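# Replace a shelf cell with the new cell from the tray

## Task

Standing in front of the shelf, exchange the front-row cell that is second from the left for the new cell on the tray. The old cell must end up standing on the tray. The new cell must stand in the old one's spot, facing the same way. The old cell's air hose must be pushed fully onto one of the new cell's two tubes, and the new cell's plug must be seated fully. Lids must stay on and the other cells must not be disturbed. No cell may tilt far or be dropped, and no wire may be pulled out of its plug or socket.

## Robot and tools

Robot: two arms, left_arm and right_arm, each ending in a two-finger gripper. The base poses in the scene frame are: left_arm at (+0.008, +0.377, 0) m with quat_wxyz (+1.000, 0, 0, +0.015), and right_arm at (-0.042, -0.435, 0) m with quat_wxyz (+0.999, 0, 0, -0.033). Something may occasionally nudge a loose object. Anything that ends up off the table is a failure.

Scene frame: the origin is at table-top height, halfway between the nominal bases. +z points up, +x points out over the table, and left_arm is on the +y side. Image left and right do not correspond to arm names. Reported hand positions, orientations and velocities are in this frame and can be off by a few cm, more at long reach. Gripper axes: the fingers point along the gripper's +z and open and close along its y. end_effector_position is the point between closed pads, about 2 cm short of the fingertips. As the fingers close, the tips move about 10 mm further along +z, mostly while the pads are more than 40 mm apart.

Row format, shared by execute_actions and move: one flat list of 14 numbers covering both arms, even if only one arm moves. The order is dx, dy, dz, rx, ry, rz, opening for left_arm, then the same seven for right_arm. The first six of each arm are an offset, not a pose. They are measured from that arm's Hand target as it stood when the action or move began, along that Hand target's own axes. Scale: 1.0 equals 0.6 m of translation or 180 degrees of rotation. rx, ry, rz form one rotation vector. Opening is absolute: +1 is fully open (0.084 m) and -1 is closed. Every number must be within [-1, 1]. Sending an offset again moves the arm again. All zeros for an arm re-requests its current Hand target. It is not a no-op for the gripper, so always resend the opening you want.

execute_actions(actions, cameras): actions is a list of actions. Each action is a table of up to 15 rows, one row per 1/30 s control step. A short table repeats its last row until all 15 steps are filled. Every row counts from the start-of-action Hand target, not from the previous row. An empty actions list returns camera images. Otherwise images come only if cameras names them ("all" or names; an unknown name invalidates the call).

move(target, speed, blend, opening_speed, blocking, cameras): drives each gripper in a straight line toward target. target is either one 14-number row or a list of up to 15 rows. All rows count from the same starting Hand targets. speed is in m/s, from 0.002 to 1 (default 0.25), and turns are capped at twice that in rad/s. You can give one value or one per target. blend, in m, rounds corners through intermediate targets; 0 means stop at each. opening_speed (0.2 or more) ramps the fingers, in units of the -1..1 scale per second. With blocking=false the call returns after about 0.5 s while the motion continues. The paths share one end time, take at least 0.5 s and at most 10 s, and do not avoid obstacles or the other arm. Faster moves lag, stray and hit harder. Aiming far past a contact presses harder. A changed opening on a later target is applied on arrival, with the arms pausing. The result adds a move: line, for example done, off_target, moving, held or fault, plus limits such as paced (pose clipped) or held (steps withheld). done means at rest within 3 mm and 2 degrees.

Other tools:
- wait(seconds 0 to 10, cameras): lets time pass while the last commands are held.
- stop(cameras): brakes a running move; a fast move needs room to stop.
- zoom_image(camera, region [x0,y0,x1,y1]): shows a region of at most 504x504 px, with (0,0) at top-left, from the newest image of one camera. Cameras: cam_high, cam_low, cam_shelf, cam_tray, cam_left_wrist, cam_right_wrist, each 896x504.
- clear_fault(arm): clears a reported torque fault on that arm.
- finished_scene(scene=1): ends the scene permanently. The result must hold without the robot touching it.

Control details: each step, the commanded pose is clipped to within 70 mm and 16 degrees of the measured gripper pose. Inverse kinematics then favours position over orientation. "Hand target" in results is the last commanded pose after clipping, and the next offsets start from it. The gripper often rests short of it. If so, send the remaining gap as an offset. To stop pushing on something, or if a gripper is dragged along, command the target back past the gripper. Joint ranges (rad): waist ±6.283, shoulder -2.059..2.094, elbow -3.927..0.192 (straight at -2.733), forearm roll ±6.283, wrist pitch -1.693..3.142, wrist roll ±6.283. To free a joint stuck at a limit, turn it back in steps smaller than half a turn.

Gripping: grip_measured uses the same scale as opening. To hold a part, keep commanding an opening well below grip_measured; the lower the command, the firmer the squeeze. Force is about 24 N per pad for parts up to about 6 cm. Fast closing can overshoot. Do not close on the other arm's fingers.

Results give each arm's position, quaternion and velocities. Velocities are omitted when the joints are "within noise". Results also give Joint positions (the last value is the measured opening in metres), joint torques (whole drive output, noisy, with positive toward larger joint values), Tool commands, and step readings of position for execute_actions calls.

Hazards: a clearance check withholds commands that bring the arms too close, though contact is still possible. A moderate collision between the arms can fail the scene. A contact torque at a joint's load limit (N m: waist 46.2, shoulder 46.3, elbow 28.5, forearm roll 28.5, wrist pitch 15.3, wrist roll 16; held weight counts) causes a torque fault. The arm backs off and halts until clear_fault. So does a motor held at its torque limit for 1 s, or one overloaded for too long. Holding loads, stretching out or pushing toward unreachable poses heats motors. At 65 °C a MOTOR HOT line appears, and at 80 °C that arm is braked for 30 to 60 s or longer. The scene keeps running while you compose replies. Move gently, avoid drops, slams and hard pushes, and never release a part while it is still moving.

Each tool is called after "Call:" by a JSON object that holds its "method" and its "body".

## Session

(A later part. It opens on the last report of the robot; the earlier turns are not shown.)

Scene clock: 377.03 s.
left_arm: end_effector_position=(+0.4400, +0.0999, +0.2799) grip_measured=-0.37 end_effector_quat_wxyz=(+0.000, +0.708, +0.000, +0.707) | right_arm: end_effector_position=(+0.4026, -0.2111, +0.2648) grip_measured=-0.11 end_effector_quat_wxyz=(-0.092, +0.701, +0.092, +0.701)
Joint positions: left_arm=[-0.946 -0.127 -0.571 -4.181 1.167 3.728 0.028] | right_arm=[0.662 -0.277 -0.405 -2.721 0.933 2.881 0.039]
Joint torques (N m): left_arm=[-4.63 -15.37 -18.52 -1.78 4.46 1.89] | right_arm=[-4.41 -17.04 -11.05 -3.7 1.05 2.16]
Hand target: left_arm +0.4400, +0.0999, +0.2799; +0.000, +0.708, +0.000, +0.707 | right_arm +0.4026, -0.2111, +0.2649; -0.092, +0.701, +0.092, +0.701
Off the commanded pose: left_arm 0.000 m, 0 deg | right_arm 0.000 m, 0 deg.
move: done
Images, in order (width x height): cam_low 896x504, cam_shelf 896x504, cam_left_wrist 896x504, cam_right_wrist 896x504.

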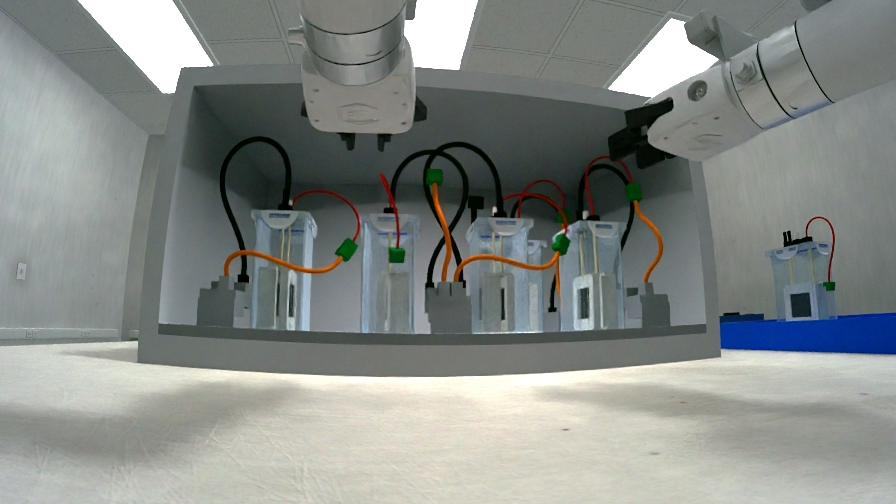

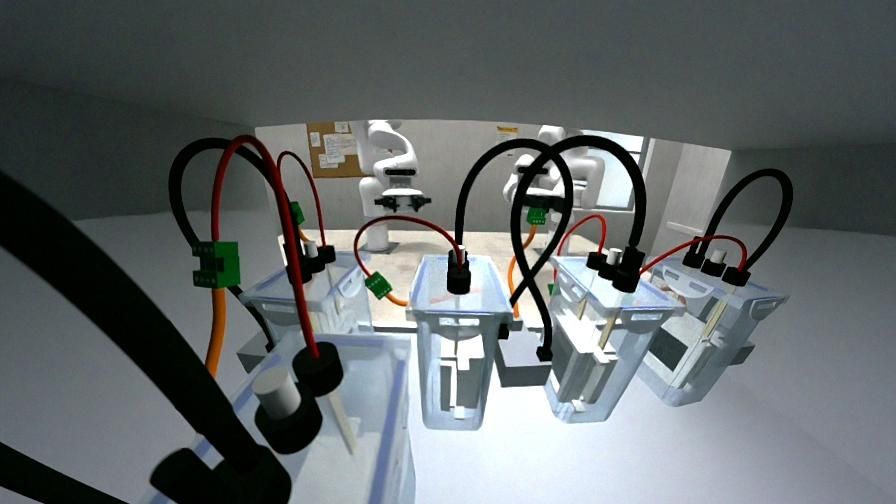

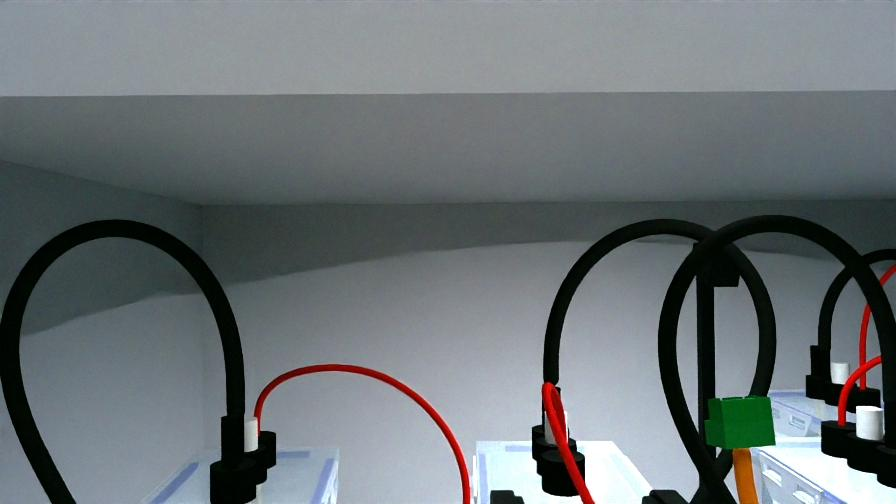

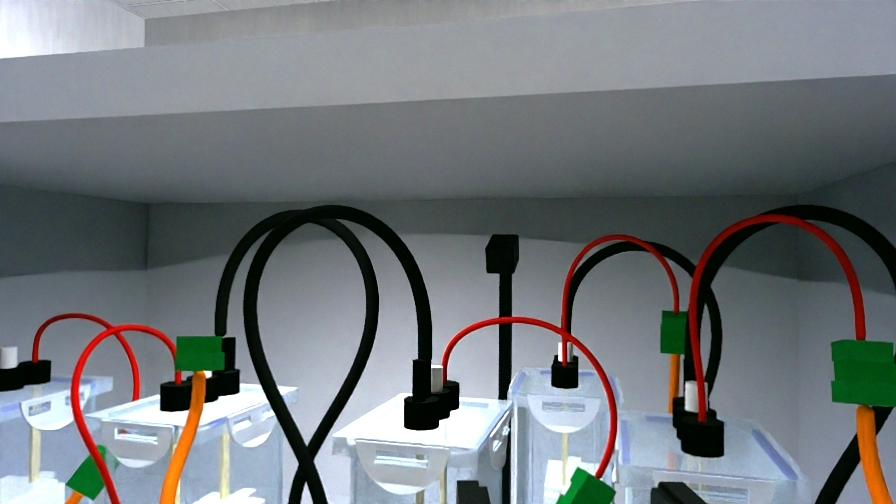

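Call:
{"method": "move", "body": {"target": [-0.005,0.053,0.2667,0,0.0833,0,-0.1,0,0,0,0,0,0,-0.1], "speed": 0.12, "cameras": ["cam_right_wrist","cam_left_wrist","cam_low","cam_shelf"]}}

Call:
{"method": "zoom_image", "body": {"camera": "cam_right_wrist", "region": [0, 150, 350, 504]}}

Call:
{"method": "zoom_image", "body": {"camera": "cam_left_wrist", "region": [400, 200, 750, 504]}}

Scene clock: 384.10 s.
left_arm: end_effector_position=(+0.6000, +0.0682, +0.2768) grip_measured=-0.11 end_effector_quat_wxyz=(+0.000, +0.609, +0.000, +0.793) | right_arm: end_effector_position=(+0.4026, -0.2111, +0.2649) grip_measured=-0.11 end_effector_quat_wxyz=(-0.092, +0.701, +0.092, +0.701)
Joint positions: left_arm=[-0.73 0.417 -1.066 -3.837 1.327 3.553 0.039] | right_arm=[0.661 -0.277 -0.405 -2.721 0.933 2.881 0.039]
Joint torques (N m): left_arm=[4.68 -31.55 -18.14 3.81 5.29 -1.55] | right_arm=[-4.4 -17.22 -11.19 -3.87 1.07 2.18]
Hand target: left_arm +0.6000, +0.0682, +0.2768; +0.000, +0.609, +0.000, +0.793 | right_arm +0.4026, -0.2111, +0.2649; -0.092, +0.701, +0.092, +0.701
Off the commanded pose: left_arm 0.000 m, 0 deg | right_arm 0.000 m, 0 deg.
move: done
Images, in order (width x height): cam_low 896x504, cam_shelf 896x504, cam_left_wrist 896x504, cam_right_wrist 896x504.

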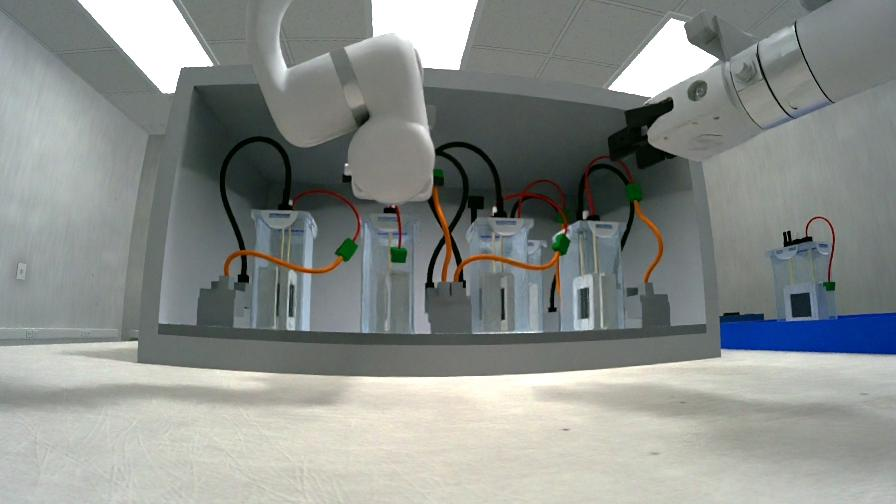

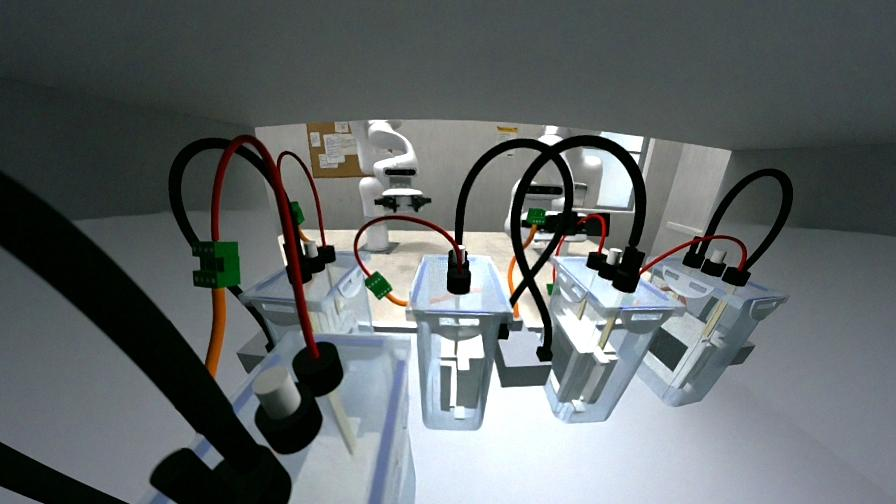

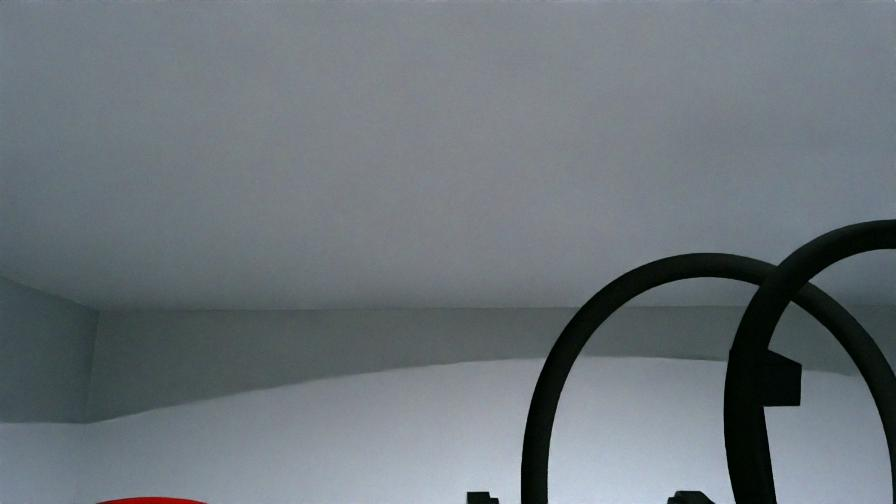

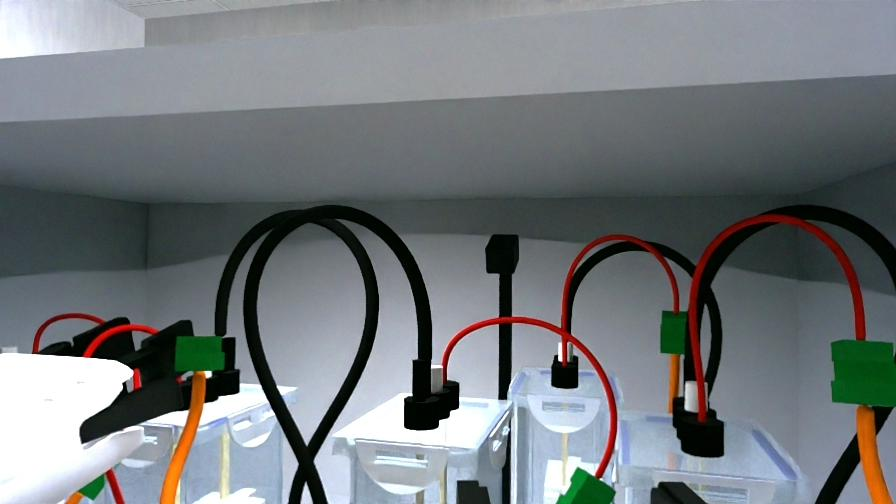

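Scaled by 1.424 from the camera's 896x504 image, which has a finer 1280x720 frame.

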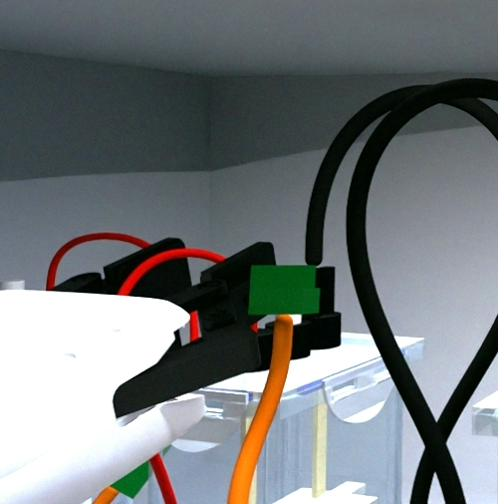

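Scaled by 1.440 from the camera's 896x504 image, which has a finer 1280x720 frame.

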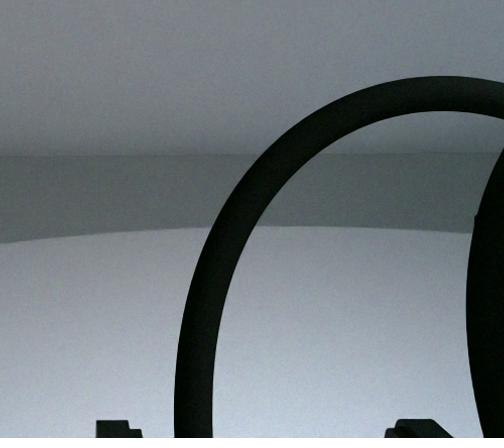

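Call:
{"method": "move", "body": {"target": [0,0,0.1,0,0,0,-0.1,0,0,0,0,0,0,-0.1], "speed": 0.08, "cameras": ["cam_right_wrist","cam_left_wrist"]}}

Call:
{"method": "zoom_image", "body": {"camera": "cam_right_wrist", "region": [0, 150, 350, 504]}}

Scene clock: 389.87 s.
left_arm: end_effector_position=(+0.6580, +0.0682, +0.2922) grip_measured=-0.11 end_effector_quat_wxyz=(+0.000, +0.609, +0.000, +0.793) | right_arm: end_effector_position=(+0.4026, -0.2111, +0.2649) grip_measured=-0.11 end_effector_quat_wxyz=(-0.092, +0.701, +0.092, +0.701)
Joint positions: left_arm=[-0.648 0.511 -1.27 -3.783 1.208 3.581 0.039] | right_arm=[0.661 -0.277 -0.405 -2.721 0.933 2.881 0.039]
Joint torques (N m): left_arm=[5.18 -35.51 -19.51 3.68 0.61 1.89] | right_arm=[-4.52 -17.29 -11.11 -3.74 1.06 2.23]
Hand target: left_arm +0.6580, +0.0682, +0.2922; +0.000, +0.609, +0.000, +0.793 | right_arm +0.4026, -0.2111, +0.2649; -0.092, +0.701, +0.092, +0.701
Off the commanded pose: left_arm 0.000 m, 0 deg | right_arm 0.000 m, 0 deg.
move: done
Images, in order (width x height): cam_left_wrist 896x504, cam_right_wrist 896x504.

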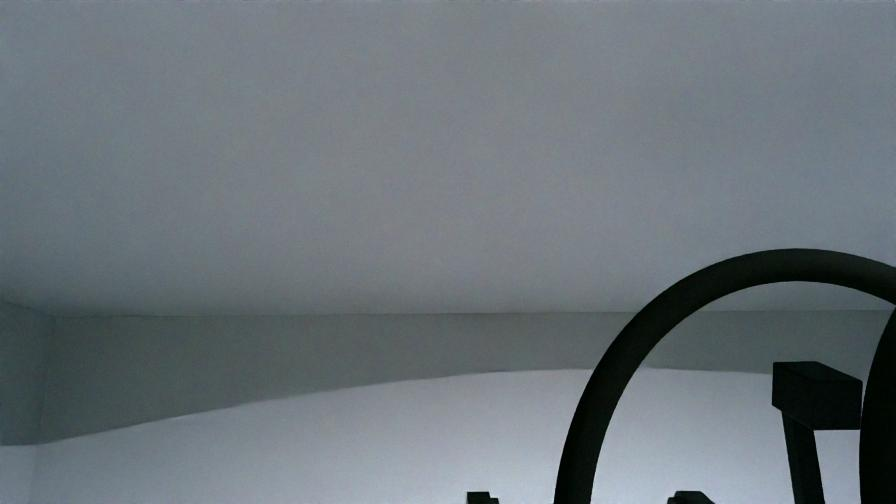

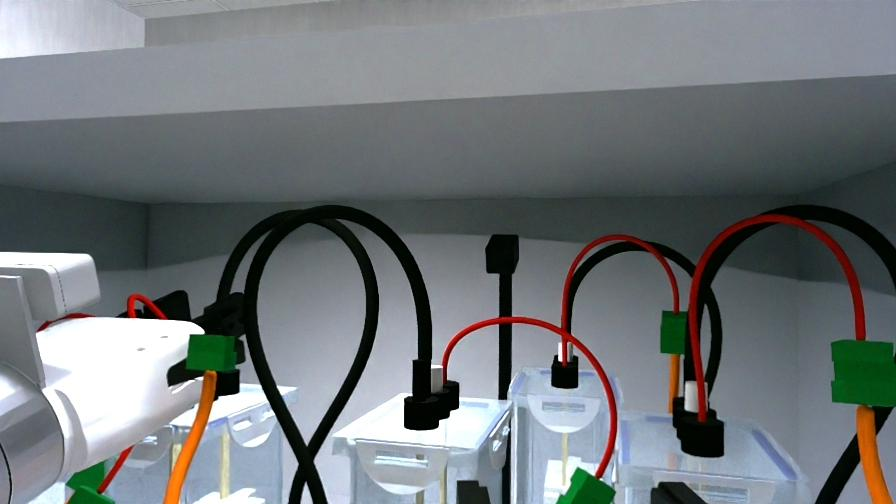

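Scaled by 1.424 from the camera's 896x504 image, which has a finer 1280x720 frame.

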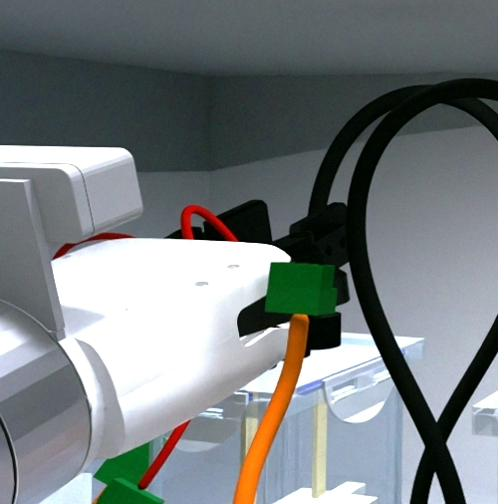

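Call:
{"method": "move", "body": {"target": [0.002,0,0.052,0,0,0,-0.1,0,0,0,0,0,0,-0.1], "speed": 0.06, "cameras": ["cam_right_wrist","cam_left_wrist","cam_shelf"]}}

Call:
{"method": "zoom_image", "body": {"camera": "cam_right_wrist", "region": [0, 150, 350, 504]}}

Call:
{"method": "zoom_image", "body": {"camera": "cam_shelf", "region": [480, 130, 720, 310]}}

Scene clock: 394.33 s.
left_arm: end_effector_position=(+0.6878, +0.0682, +0.3015) grip_measured=-0.11 end_effector_quat_wxyz=(+0.000, +0.609, +0.000, +0.793) | right_arm: end_effector_position=(+0.4026, -0.2111, +0.2649) grip_measured=-0.11 end_effector_quat_wxyz=(-0.092, +0.701, +0.092, +0.701)
Joint positions: left_arm=[-0.611 0.566 -1.39 -3.765 1.14 3.6 0.039] | right_arm=[0.661 -0.277 -0.405 -2.721 0.933 2.881 0.039]
Joint torques (N m): left_arm=[6.21 -32.22 -18.56 3.18 -0.58 1.88] | right_arm=[-4.5 -17.43 -11.16 -3.67 1.13 2.15]
Hand target: left_arm +0.6878, +0.0682, +0.3014; +0.000, +0.609, +0.000, +0.793 | right_arm +0.4026, -0.2111, +0.2649; -0.092, +0.701, +0.092, +0.701
Off the commanded pose: left_arm 0.000 m, 0 deg | right_arm 0.000 m, 0 deg.
move: done
Images, in order (width x height): cam_shelf 896x504, cam_left_wrist 896x504, cam_right_wrist 896x504.

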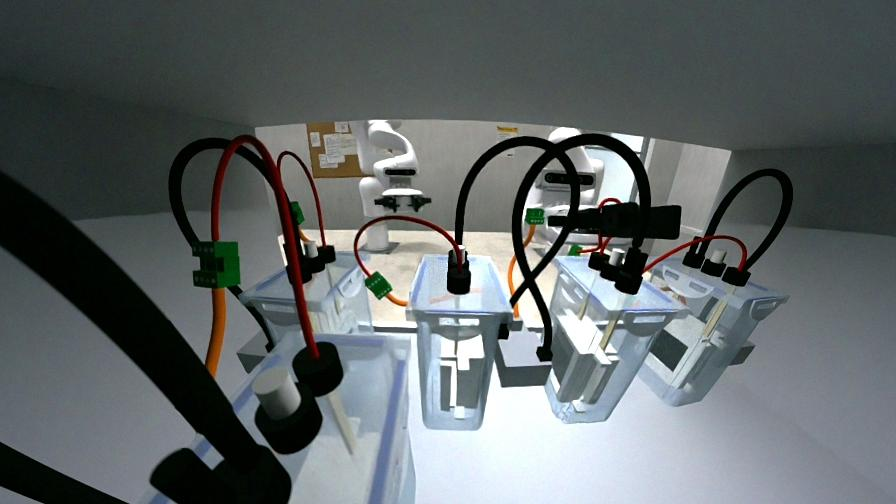

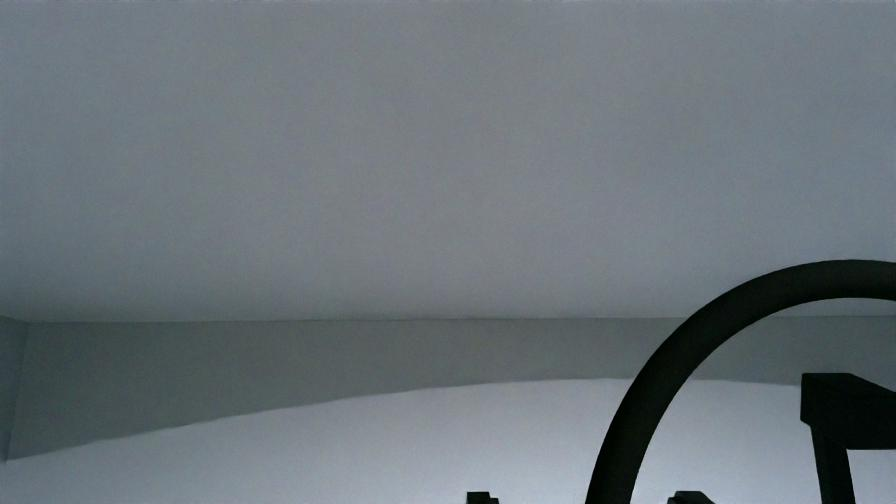

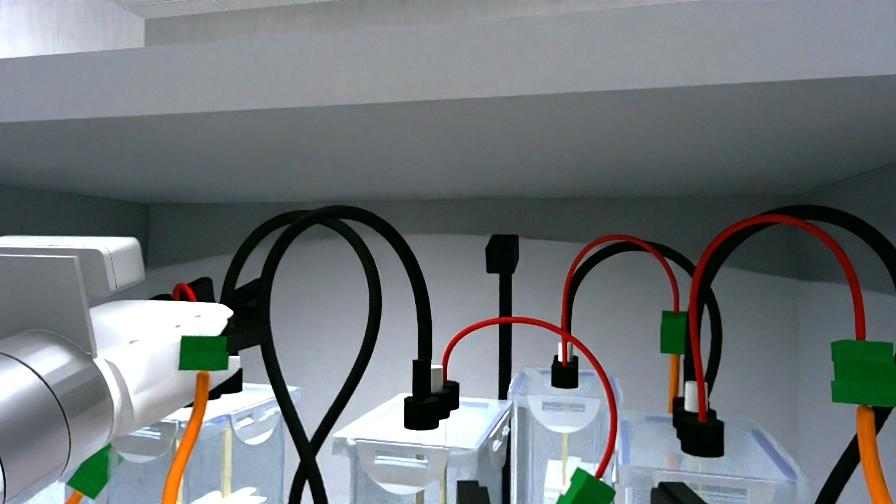

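Scaled by 1.424 from the camera's 896x504 image, which has a finer 1280x720 frame.

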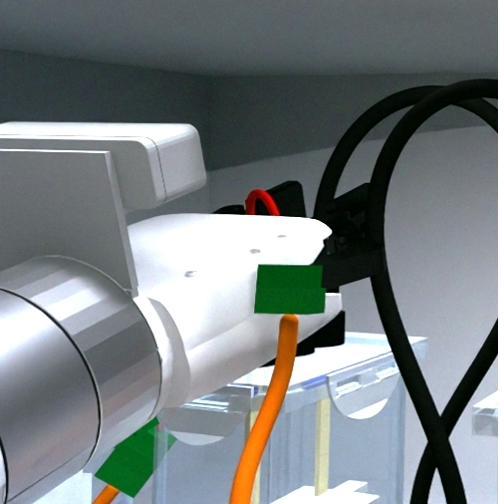

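Scaled by 2.100 from the camera's 896x504 image, which has a finer 1280x720 frame.

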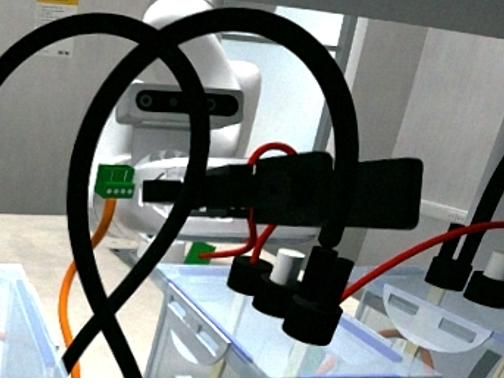

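Call:
{"method": "move", "body": {"target": [0,0,0,0,0,0,-1,0,0,0,0,0,0,-0.1], "opening_speed": 0.5, "cameras": ["cam_right_wrist","cam_left_wrist","cam_shelf"]}}

Call:
{"method": "zoom_image", "body": {"camera": "cam_shelf", "region": [480, 130, 720, 310]}}

Scene clock: 399.63 s.
left_arm: end_effector_position=(+0.6879, +0.0683, +0.3013) grip_measured=-0.81 end_effector_quat_wxyz=(+0.000, +0.609, +0.000, +0.793) | right_arm: end_effector_position=(+0.4026, -0.2111, +0.2649) grip_measured=-0.11 end_effector_quat_wxyz=(-0.092, +0.701, +0.092, +0.701)
Joint positions: left_arm=[-0.611 0.567 -1.39 -3.765 1.14 3.6 0.008] | right_arm=[0.661 -0.277 -0.405 -2.721 0.933 2.881 0.039]
Joint torques (N m): left_arm=[-0.09 -47.86 -12.53 0.13 1.57 1.9] | right_arm=[-4.46 -17.17 -11.13 -3.61 1.21 2.18]
Hand target: left_arm +0.6878, +0.0682, +0.3014; +0.000, +0.609, +0.000, +0.793 | right_arm +0.4026, -0.2111, +0.2649; -0.092, +0.701, +0.092, +0.701
Off the commanded pose: left_arm 0.000 m, 0 deg | right_arm 0.000 m, 0 deg.
move: done
Images, in order (width x height): cam_shelf 896x504, cam_left_wrist 896x504, cam_right_wrist 896x504.

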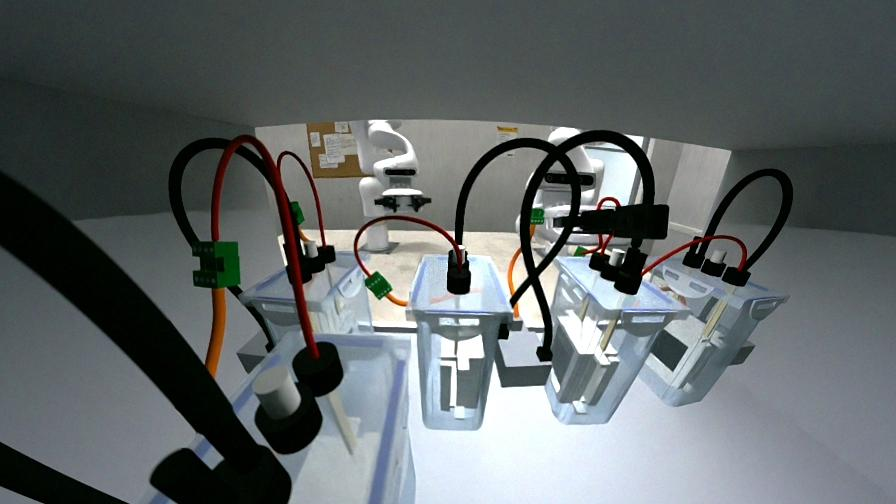

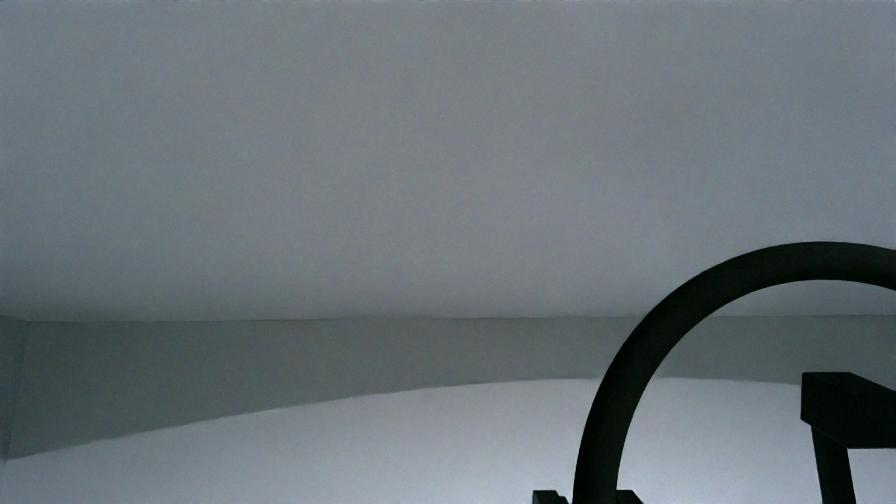

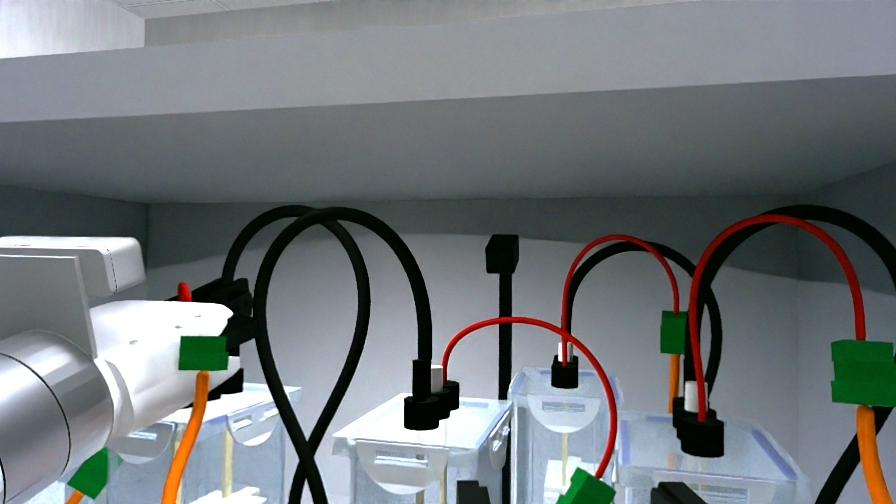

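Scaled by 2.100 from the camera's 896x504 image, which has a finer 1280x720 frame.

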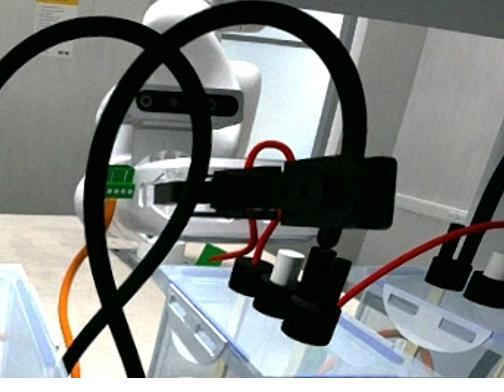

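Call:
{"method": "move", "body": {"target": [0.0322,0,0.0086,0,0,0,-1,0,0,0,0,0,0,-0.1], "speed": 0.02, "cameras": ["cam_right_wrist","cam_low","cam_shelf"]}}

Call:
{"method": "zoom_image", "body": {"camera": "cam_shelf", "region": [480, 130, 720, 310]}}

Scene clock: 403.07 s.
left_arm: end_effector_position=(+0.6878, +0.0682, +0.3214) grip_measured=-0.81 end_effector_quat_wxyz=(+0.000, +0.609, +0.000, +0.793) | right_arm: end_effector_position=(+0.4026, -0.2111, +0.2649) grip_measured=-0.11 end_effector_quat_wxyz=(-0.092, +0.701, +0.092, +0.701)
Joint positions: left_arm=[-0.608 0.531 -1.395 -3.773 1.106 3.624 0.008] | right_arm=[0.661 -0.277 -0.405 -2.721 0.933 2.881 0.039]
Joint torques (N m): left_arm=[4.13 -56.67 -21.37 -1.71 0.84 1.84] | right_arm=[-4.33 -17.42 -11.32 -3.51 1.25 2.17]
Hand target: left_arm +0.6878, +0.0682, +0.3214; +0.000, +0.609, +0.000, +0.793 | right_arm +0.4026, -0.2111, +0.2649; -0.092, +0.701, +0.092, +0.701
Off the commanded pose: left_arm 0.000 m, 0 deg | right_arm 0.000 m, 0 deg.
move: done
Images, in order (width x height): cam_low 896x504, cam_shelf 896x504, cam_right_wrist 896x504.

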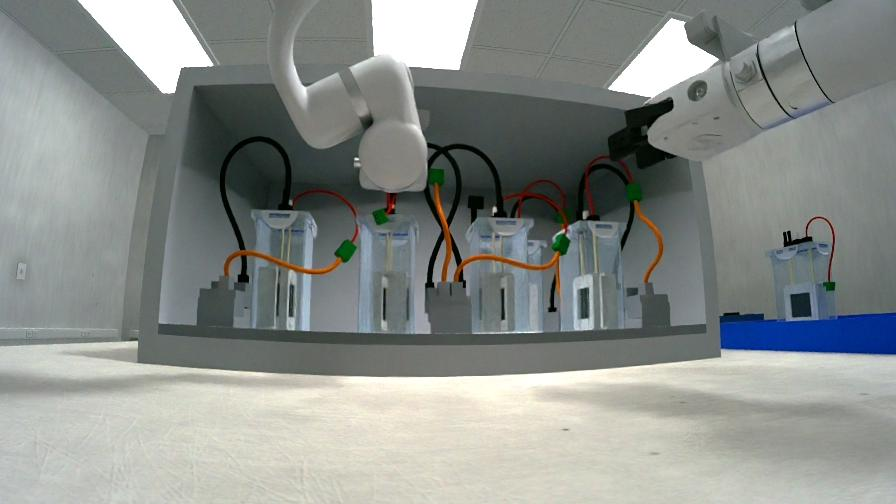

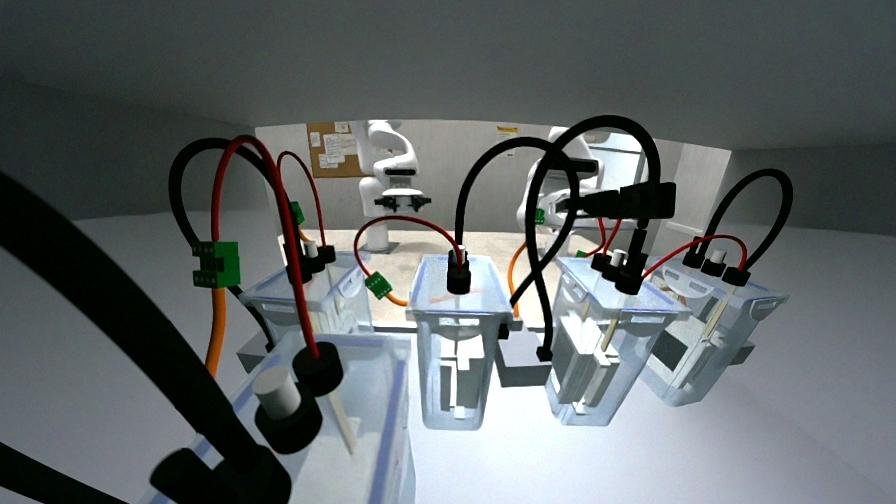

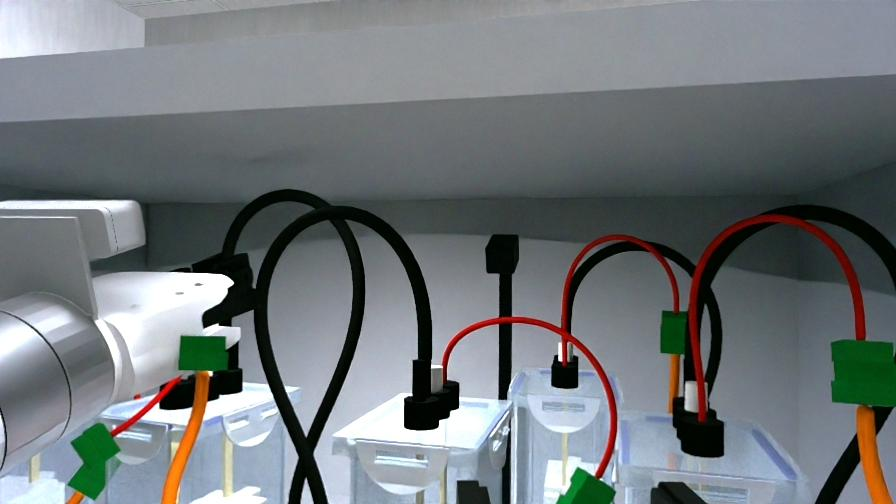

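Scaled by 2.100 from the camera's 896x504 image, which has a finer 1280x720 frame.

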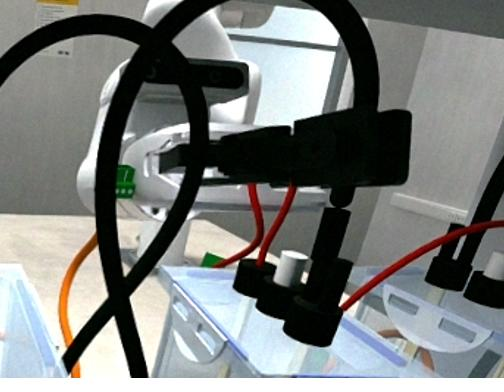

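Call:
{"method": "move", "body": {"target": [0.0274,0,0.0073,0,0,0,-1,0,0,0,0,0,0,-0.1], "speed": 0.02, "cameras": ["cam_right_wrist","cam_low","cam_shelf"]}}

Call:
{"method": "zoom_image", "body": {"camera": "cam_shelf", "region": [480, 130, 720, 310]}}

Call:
{"method": "zoom_image", "body": {"camera": "cam_right_wrist", "region": [0, 150, 350, 504]}}

Scene clock: 408.50 s.
left_arm: end_effector_position=(+0.6878, +0.0682, +0.3384) grip_measured=-0.81 end_effector_quat_wxyz=(+0.000, +0.609, +0.000, +0.793) | right_arm: end_effector_position=(+0.4026, -0.2111, +0.2649) grip_measured=-0.11 end_effector_quat_wxyz=(-0.092, +0.701, +0.092, +0.701)
Joint positions: left_arm=[-0.606 0.503 -1.402 -3.781 1.077 3.646 0.008] | right_arm=[0.661 -0.277 -0.405 -2.721 0.933 2.881 0.039]
Joint torques (N m): left_arm=[4.58 -55.51 -20.8 -2.1 0.58 1.87] | right_arm=[-4.4 -17.5 -11.15 -3.48 1.34 2.02]
Hand target: left_arm +0.6878, +0.0682, +0.3384; +0.000, +0.609, +0.000, +0.793 | right_arm +0.4026, -0.2111, +0.2649; -0.092, +0.701, +0.092, +0.701
Off the commanded pose: left_arm 0.000 m, 0 deg | right_arm 0.000 m, 0 deg.
move: done
Images, in order (width x height): cam_low 896x504, cam_shelf 896x504, cam_right_wrist 896x504.

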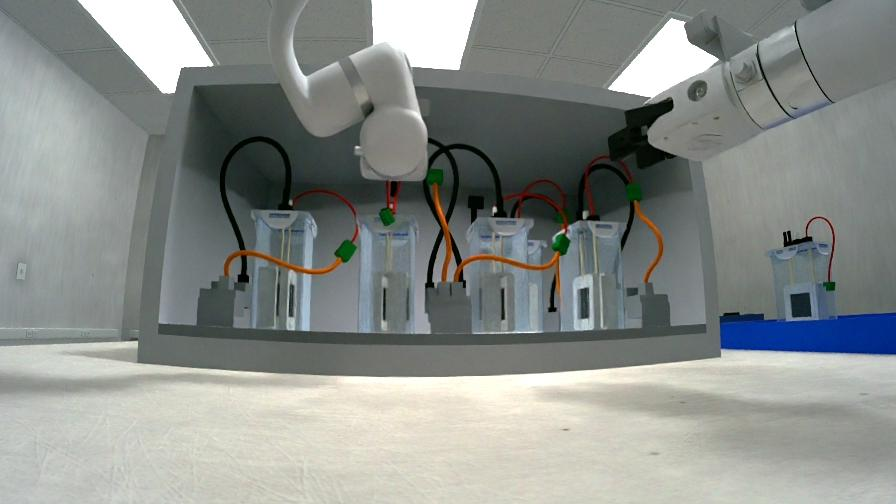

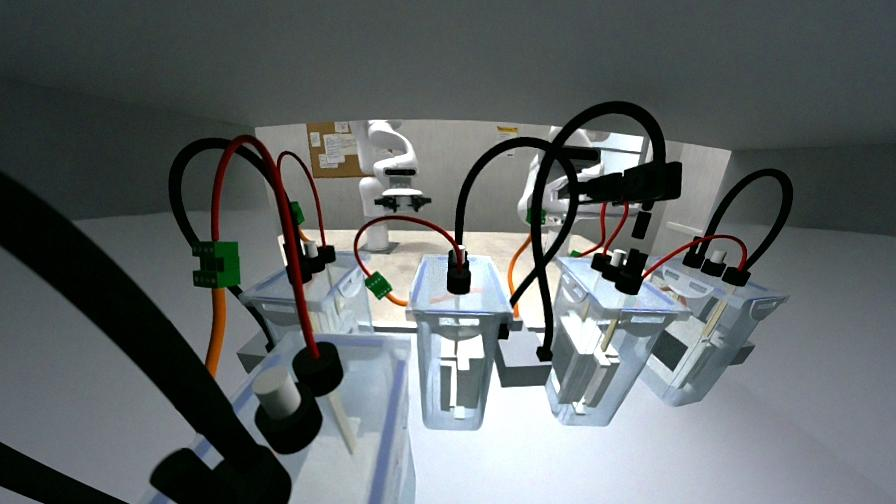

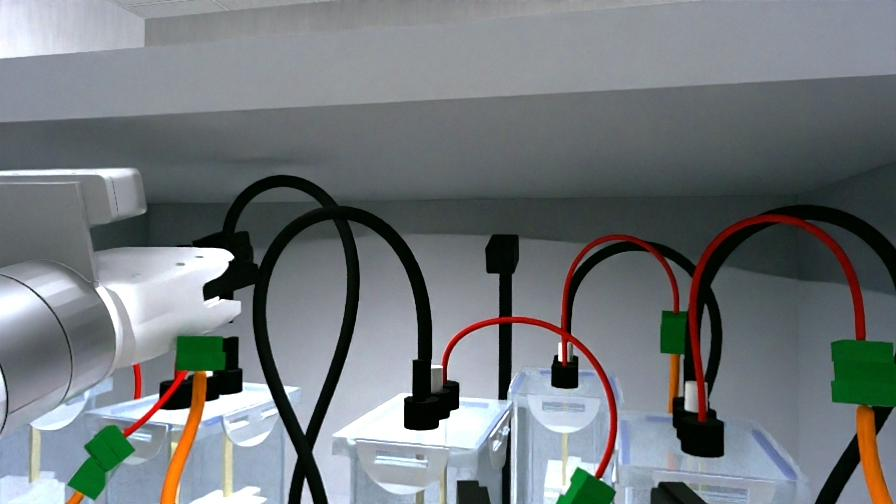

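Scaled by 2.100 from the camera's 896x504 image, which has a finer 1280x720 frame.

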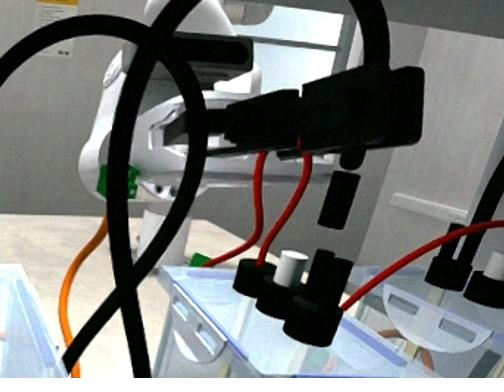

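Scaled by 1.424 from the camera's 896x504 image, which has a finer 1280x720 frame.

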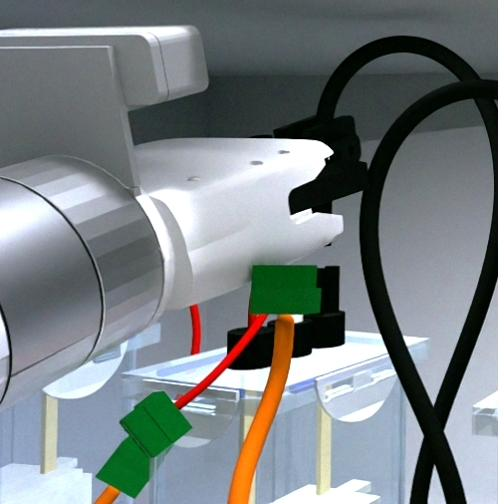

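Call:
{"method": "move", "body": {"target": [0,0,0,0,0,0,-0.3,0,0,0,0,0,0,-0.1], "opening_speed": 0.3, "cameras": ["cam_right_wrist","cam_low","cam_shelf"]}}

Call:
{"method": "zoom_image", "body": {"camera": "cam_shelf", "region": [480, 100, 720, 310]}}

Call:
{"method": "zoom_image", "body": {"camera": "cam_right_wrist", "region": [0, 150, 350, 504]}}

Scene clock: 417.73 s.
left_arm: end_effector_position=(+0.6878, +0.0682, +0.3384) grip_measured=-0.32 end_effector_quat_wxyz=(+0.000, +0.609, +0.000, +0.793) | right_arm: end_effector_position=(+0.4026, -0.2111, +0.2649) grip_measured=-0.11 end_effector_quat_wxyz=(-0.092, +0.701, +0.092, +0.701)
Joint positions: left_arm=[-0.606 0.503 -1.402 -3.782 1.077 3.646 0.03] | right_arm=[0.661 -0.277 -0.405 -2.721 0.933 2.881 0.039]
Joint torques (N m): left_arm=[4.52 -52.08 -19.28 -2.2 0.64 1.88] | right_arm=[-4.48 -17.37 -11.13 -3.46 1.26 2.06]
Hand target: left_arm +0.6878, +0.0682, +0.3384; +0.000, +0.609, +0.000, +0.793 | right_arm +0.4026, -0.2111, +0.2649; -0.092, +0.701, +0.092, +0.701
Off the commanded pose: left_arm 0.000 m, 0 deg | right_arm 0.000 m, 0 deg.
move: done
Images, in order (width x height): cam_low 896x504, cam_shelf 896x504, cam_right_wrist 896x504.

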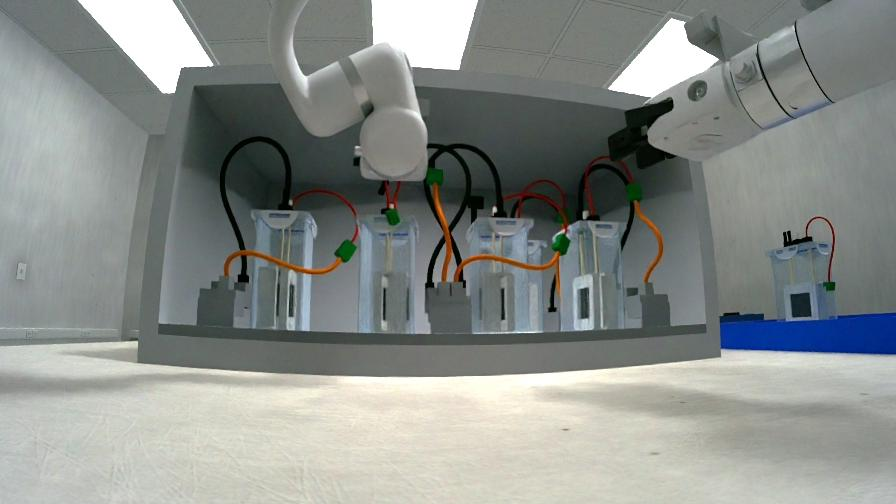

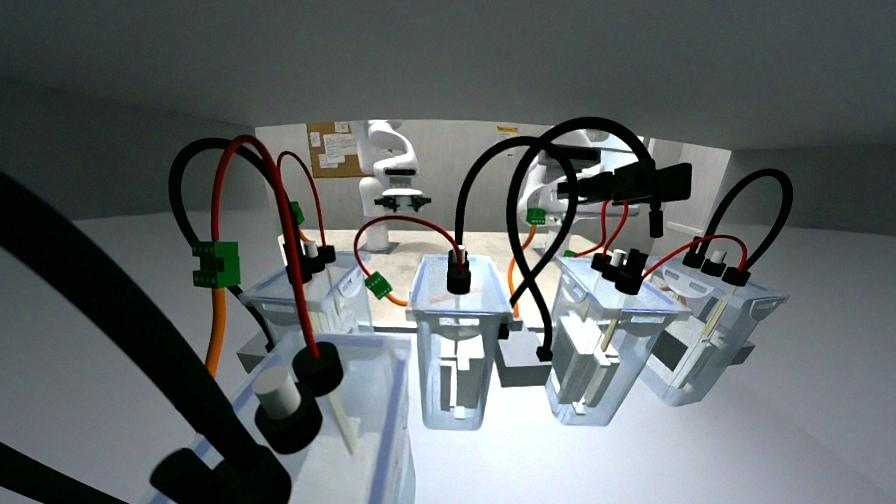

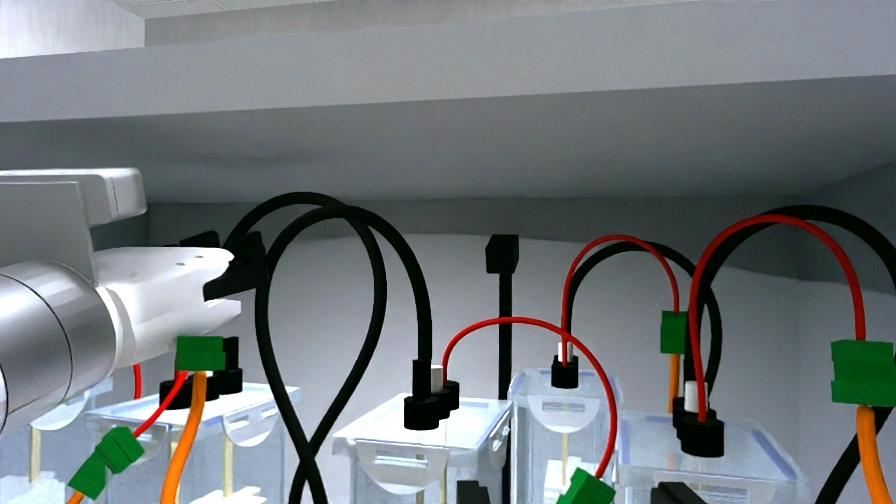

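Scaled by 2.100 from the camera's 896x504 image, which has a finer 1280x720 frame.

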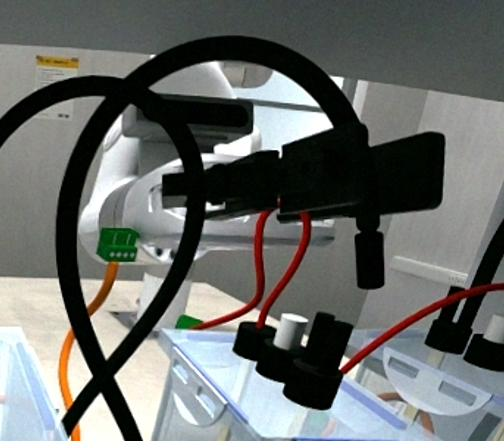

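Scaled by 1.424 from the camera's 896x504 image, which has a finer 1280x720 frame.

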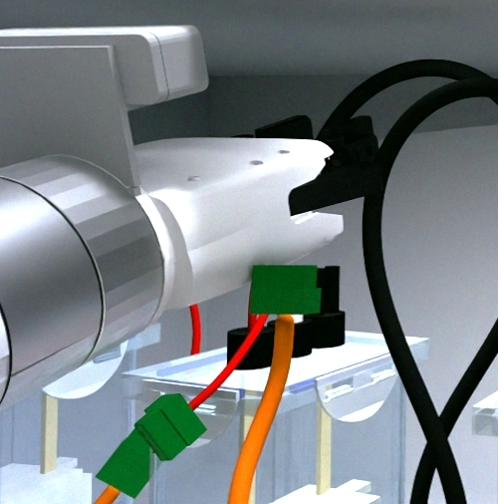

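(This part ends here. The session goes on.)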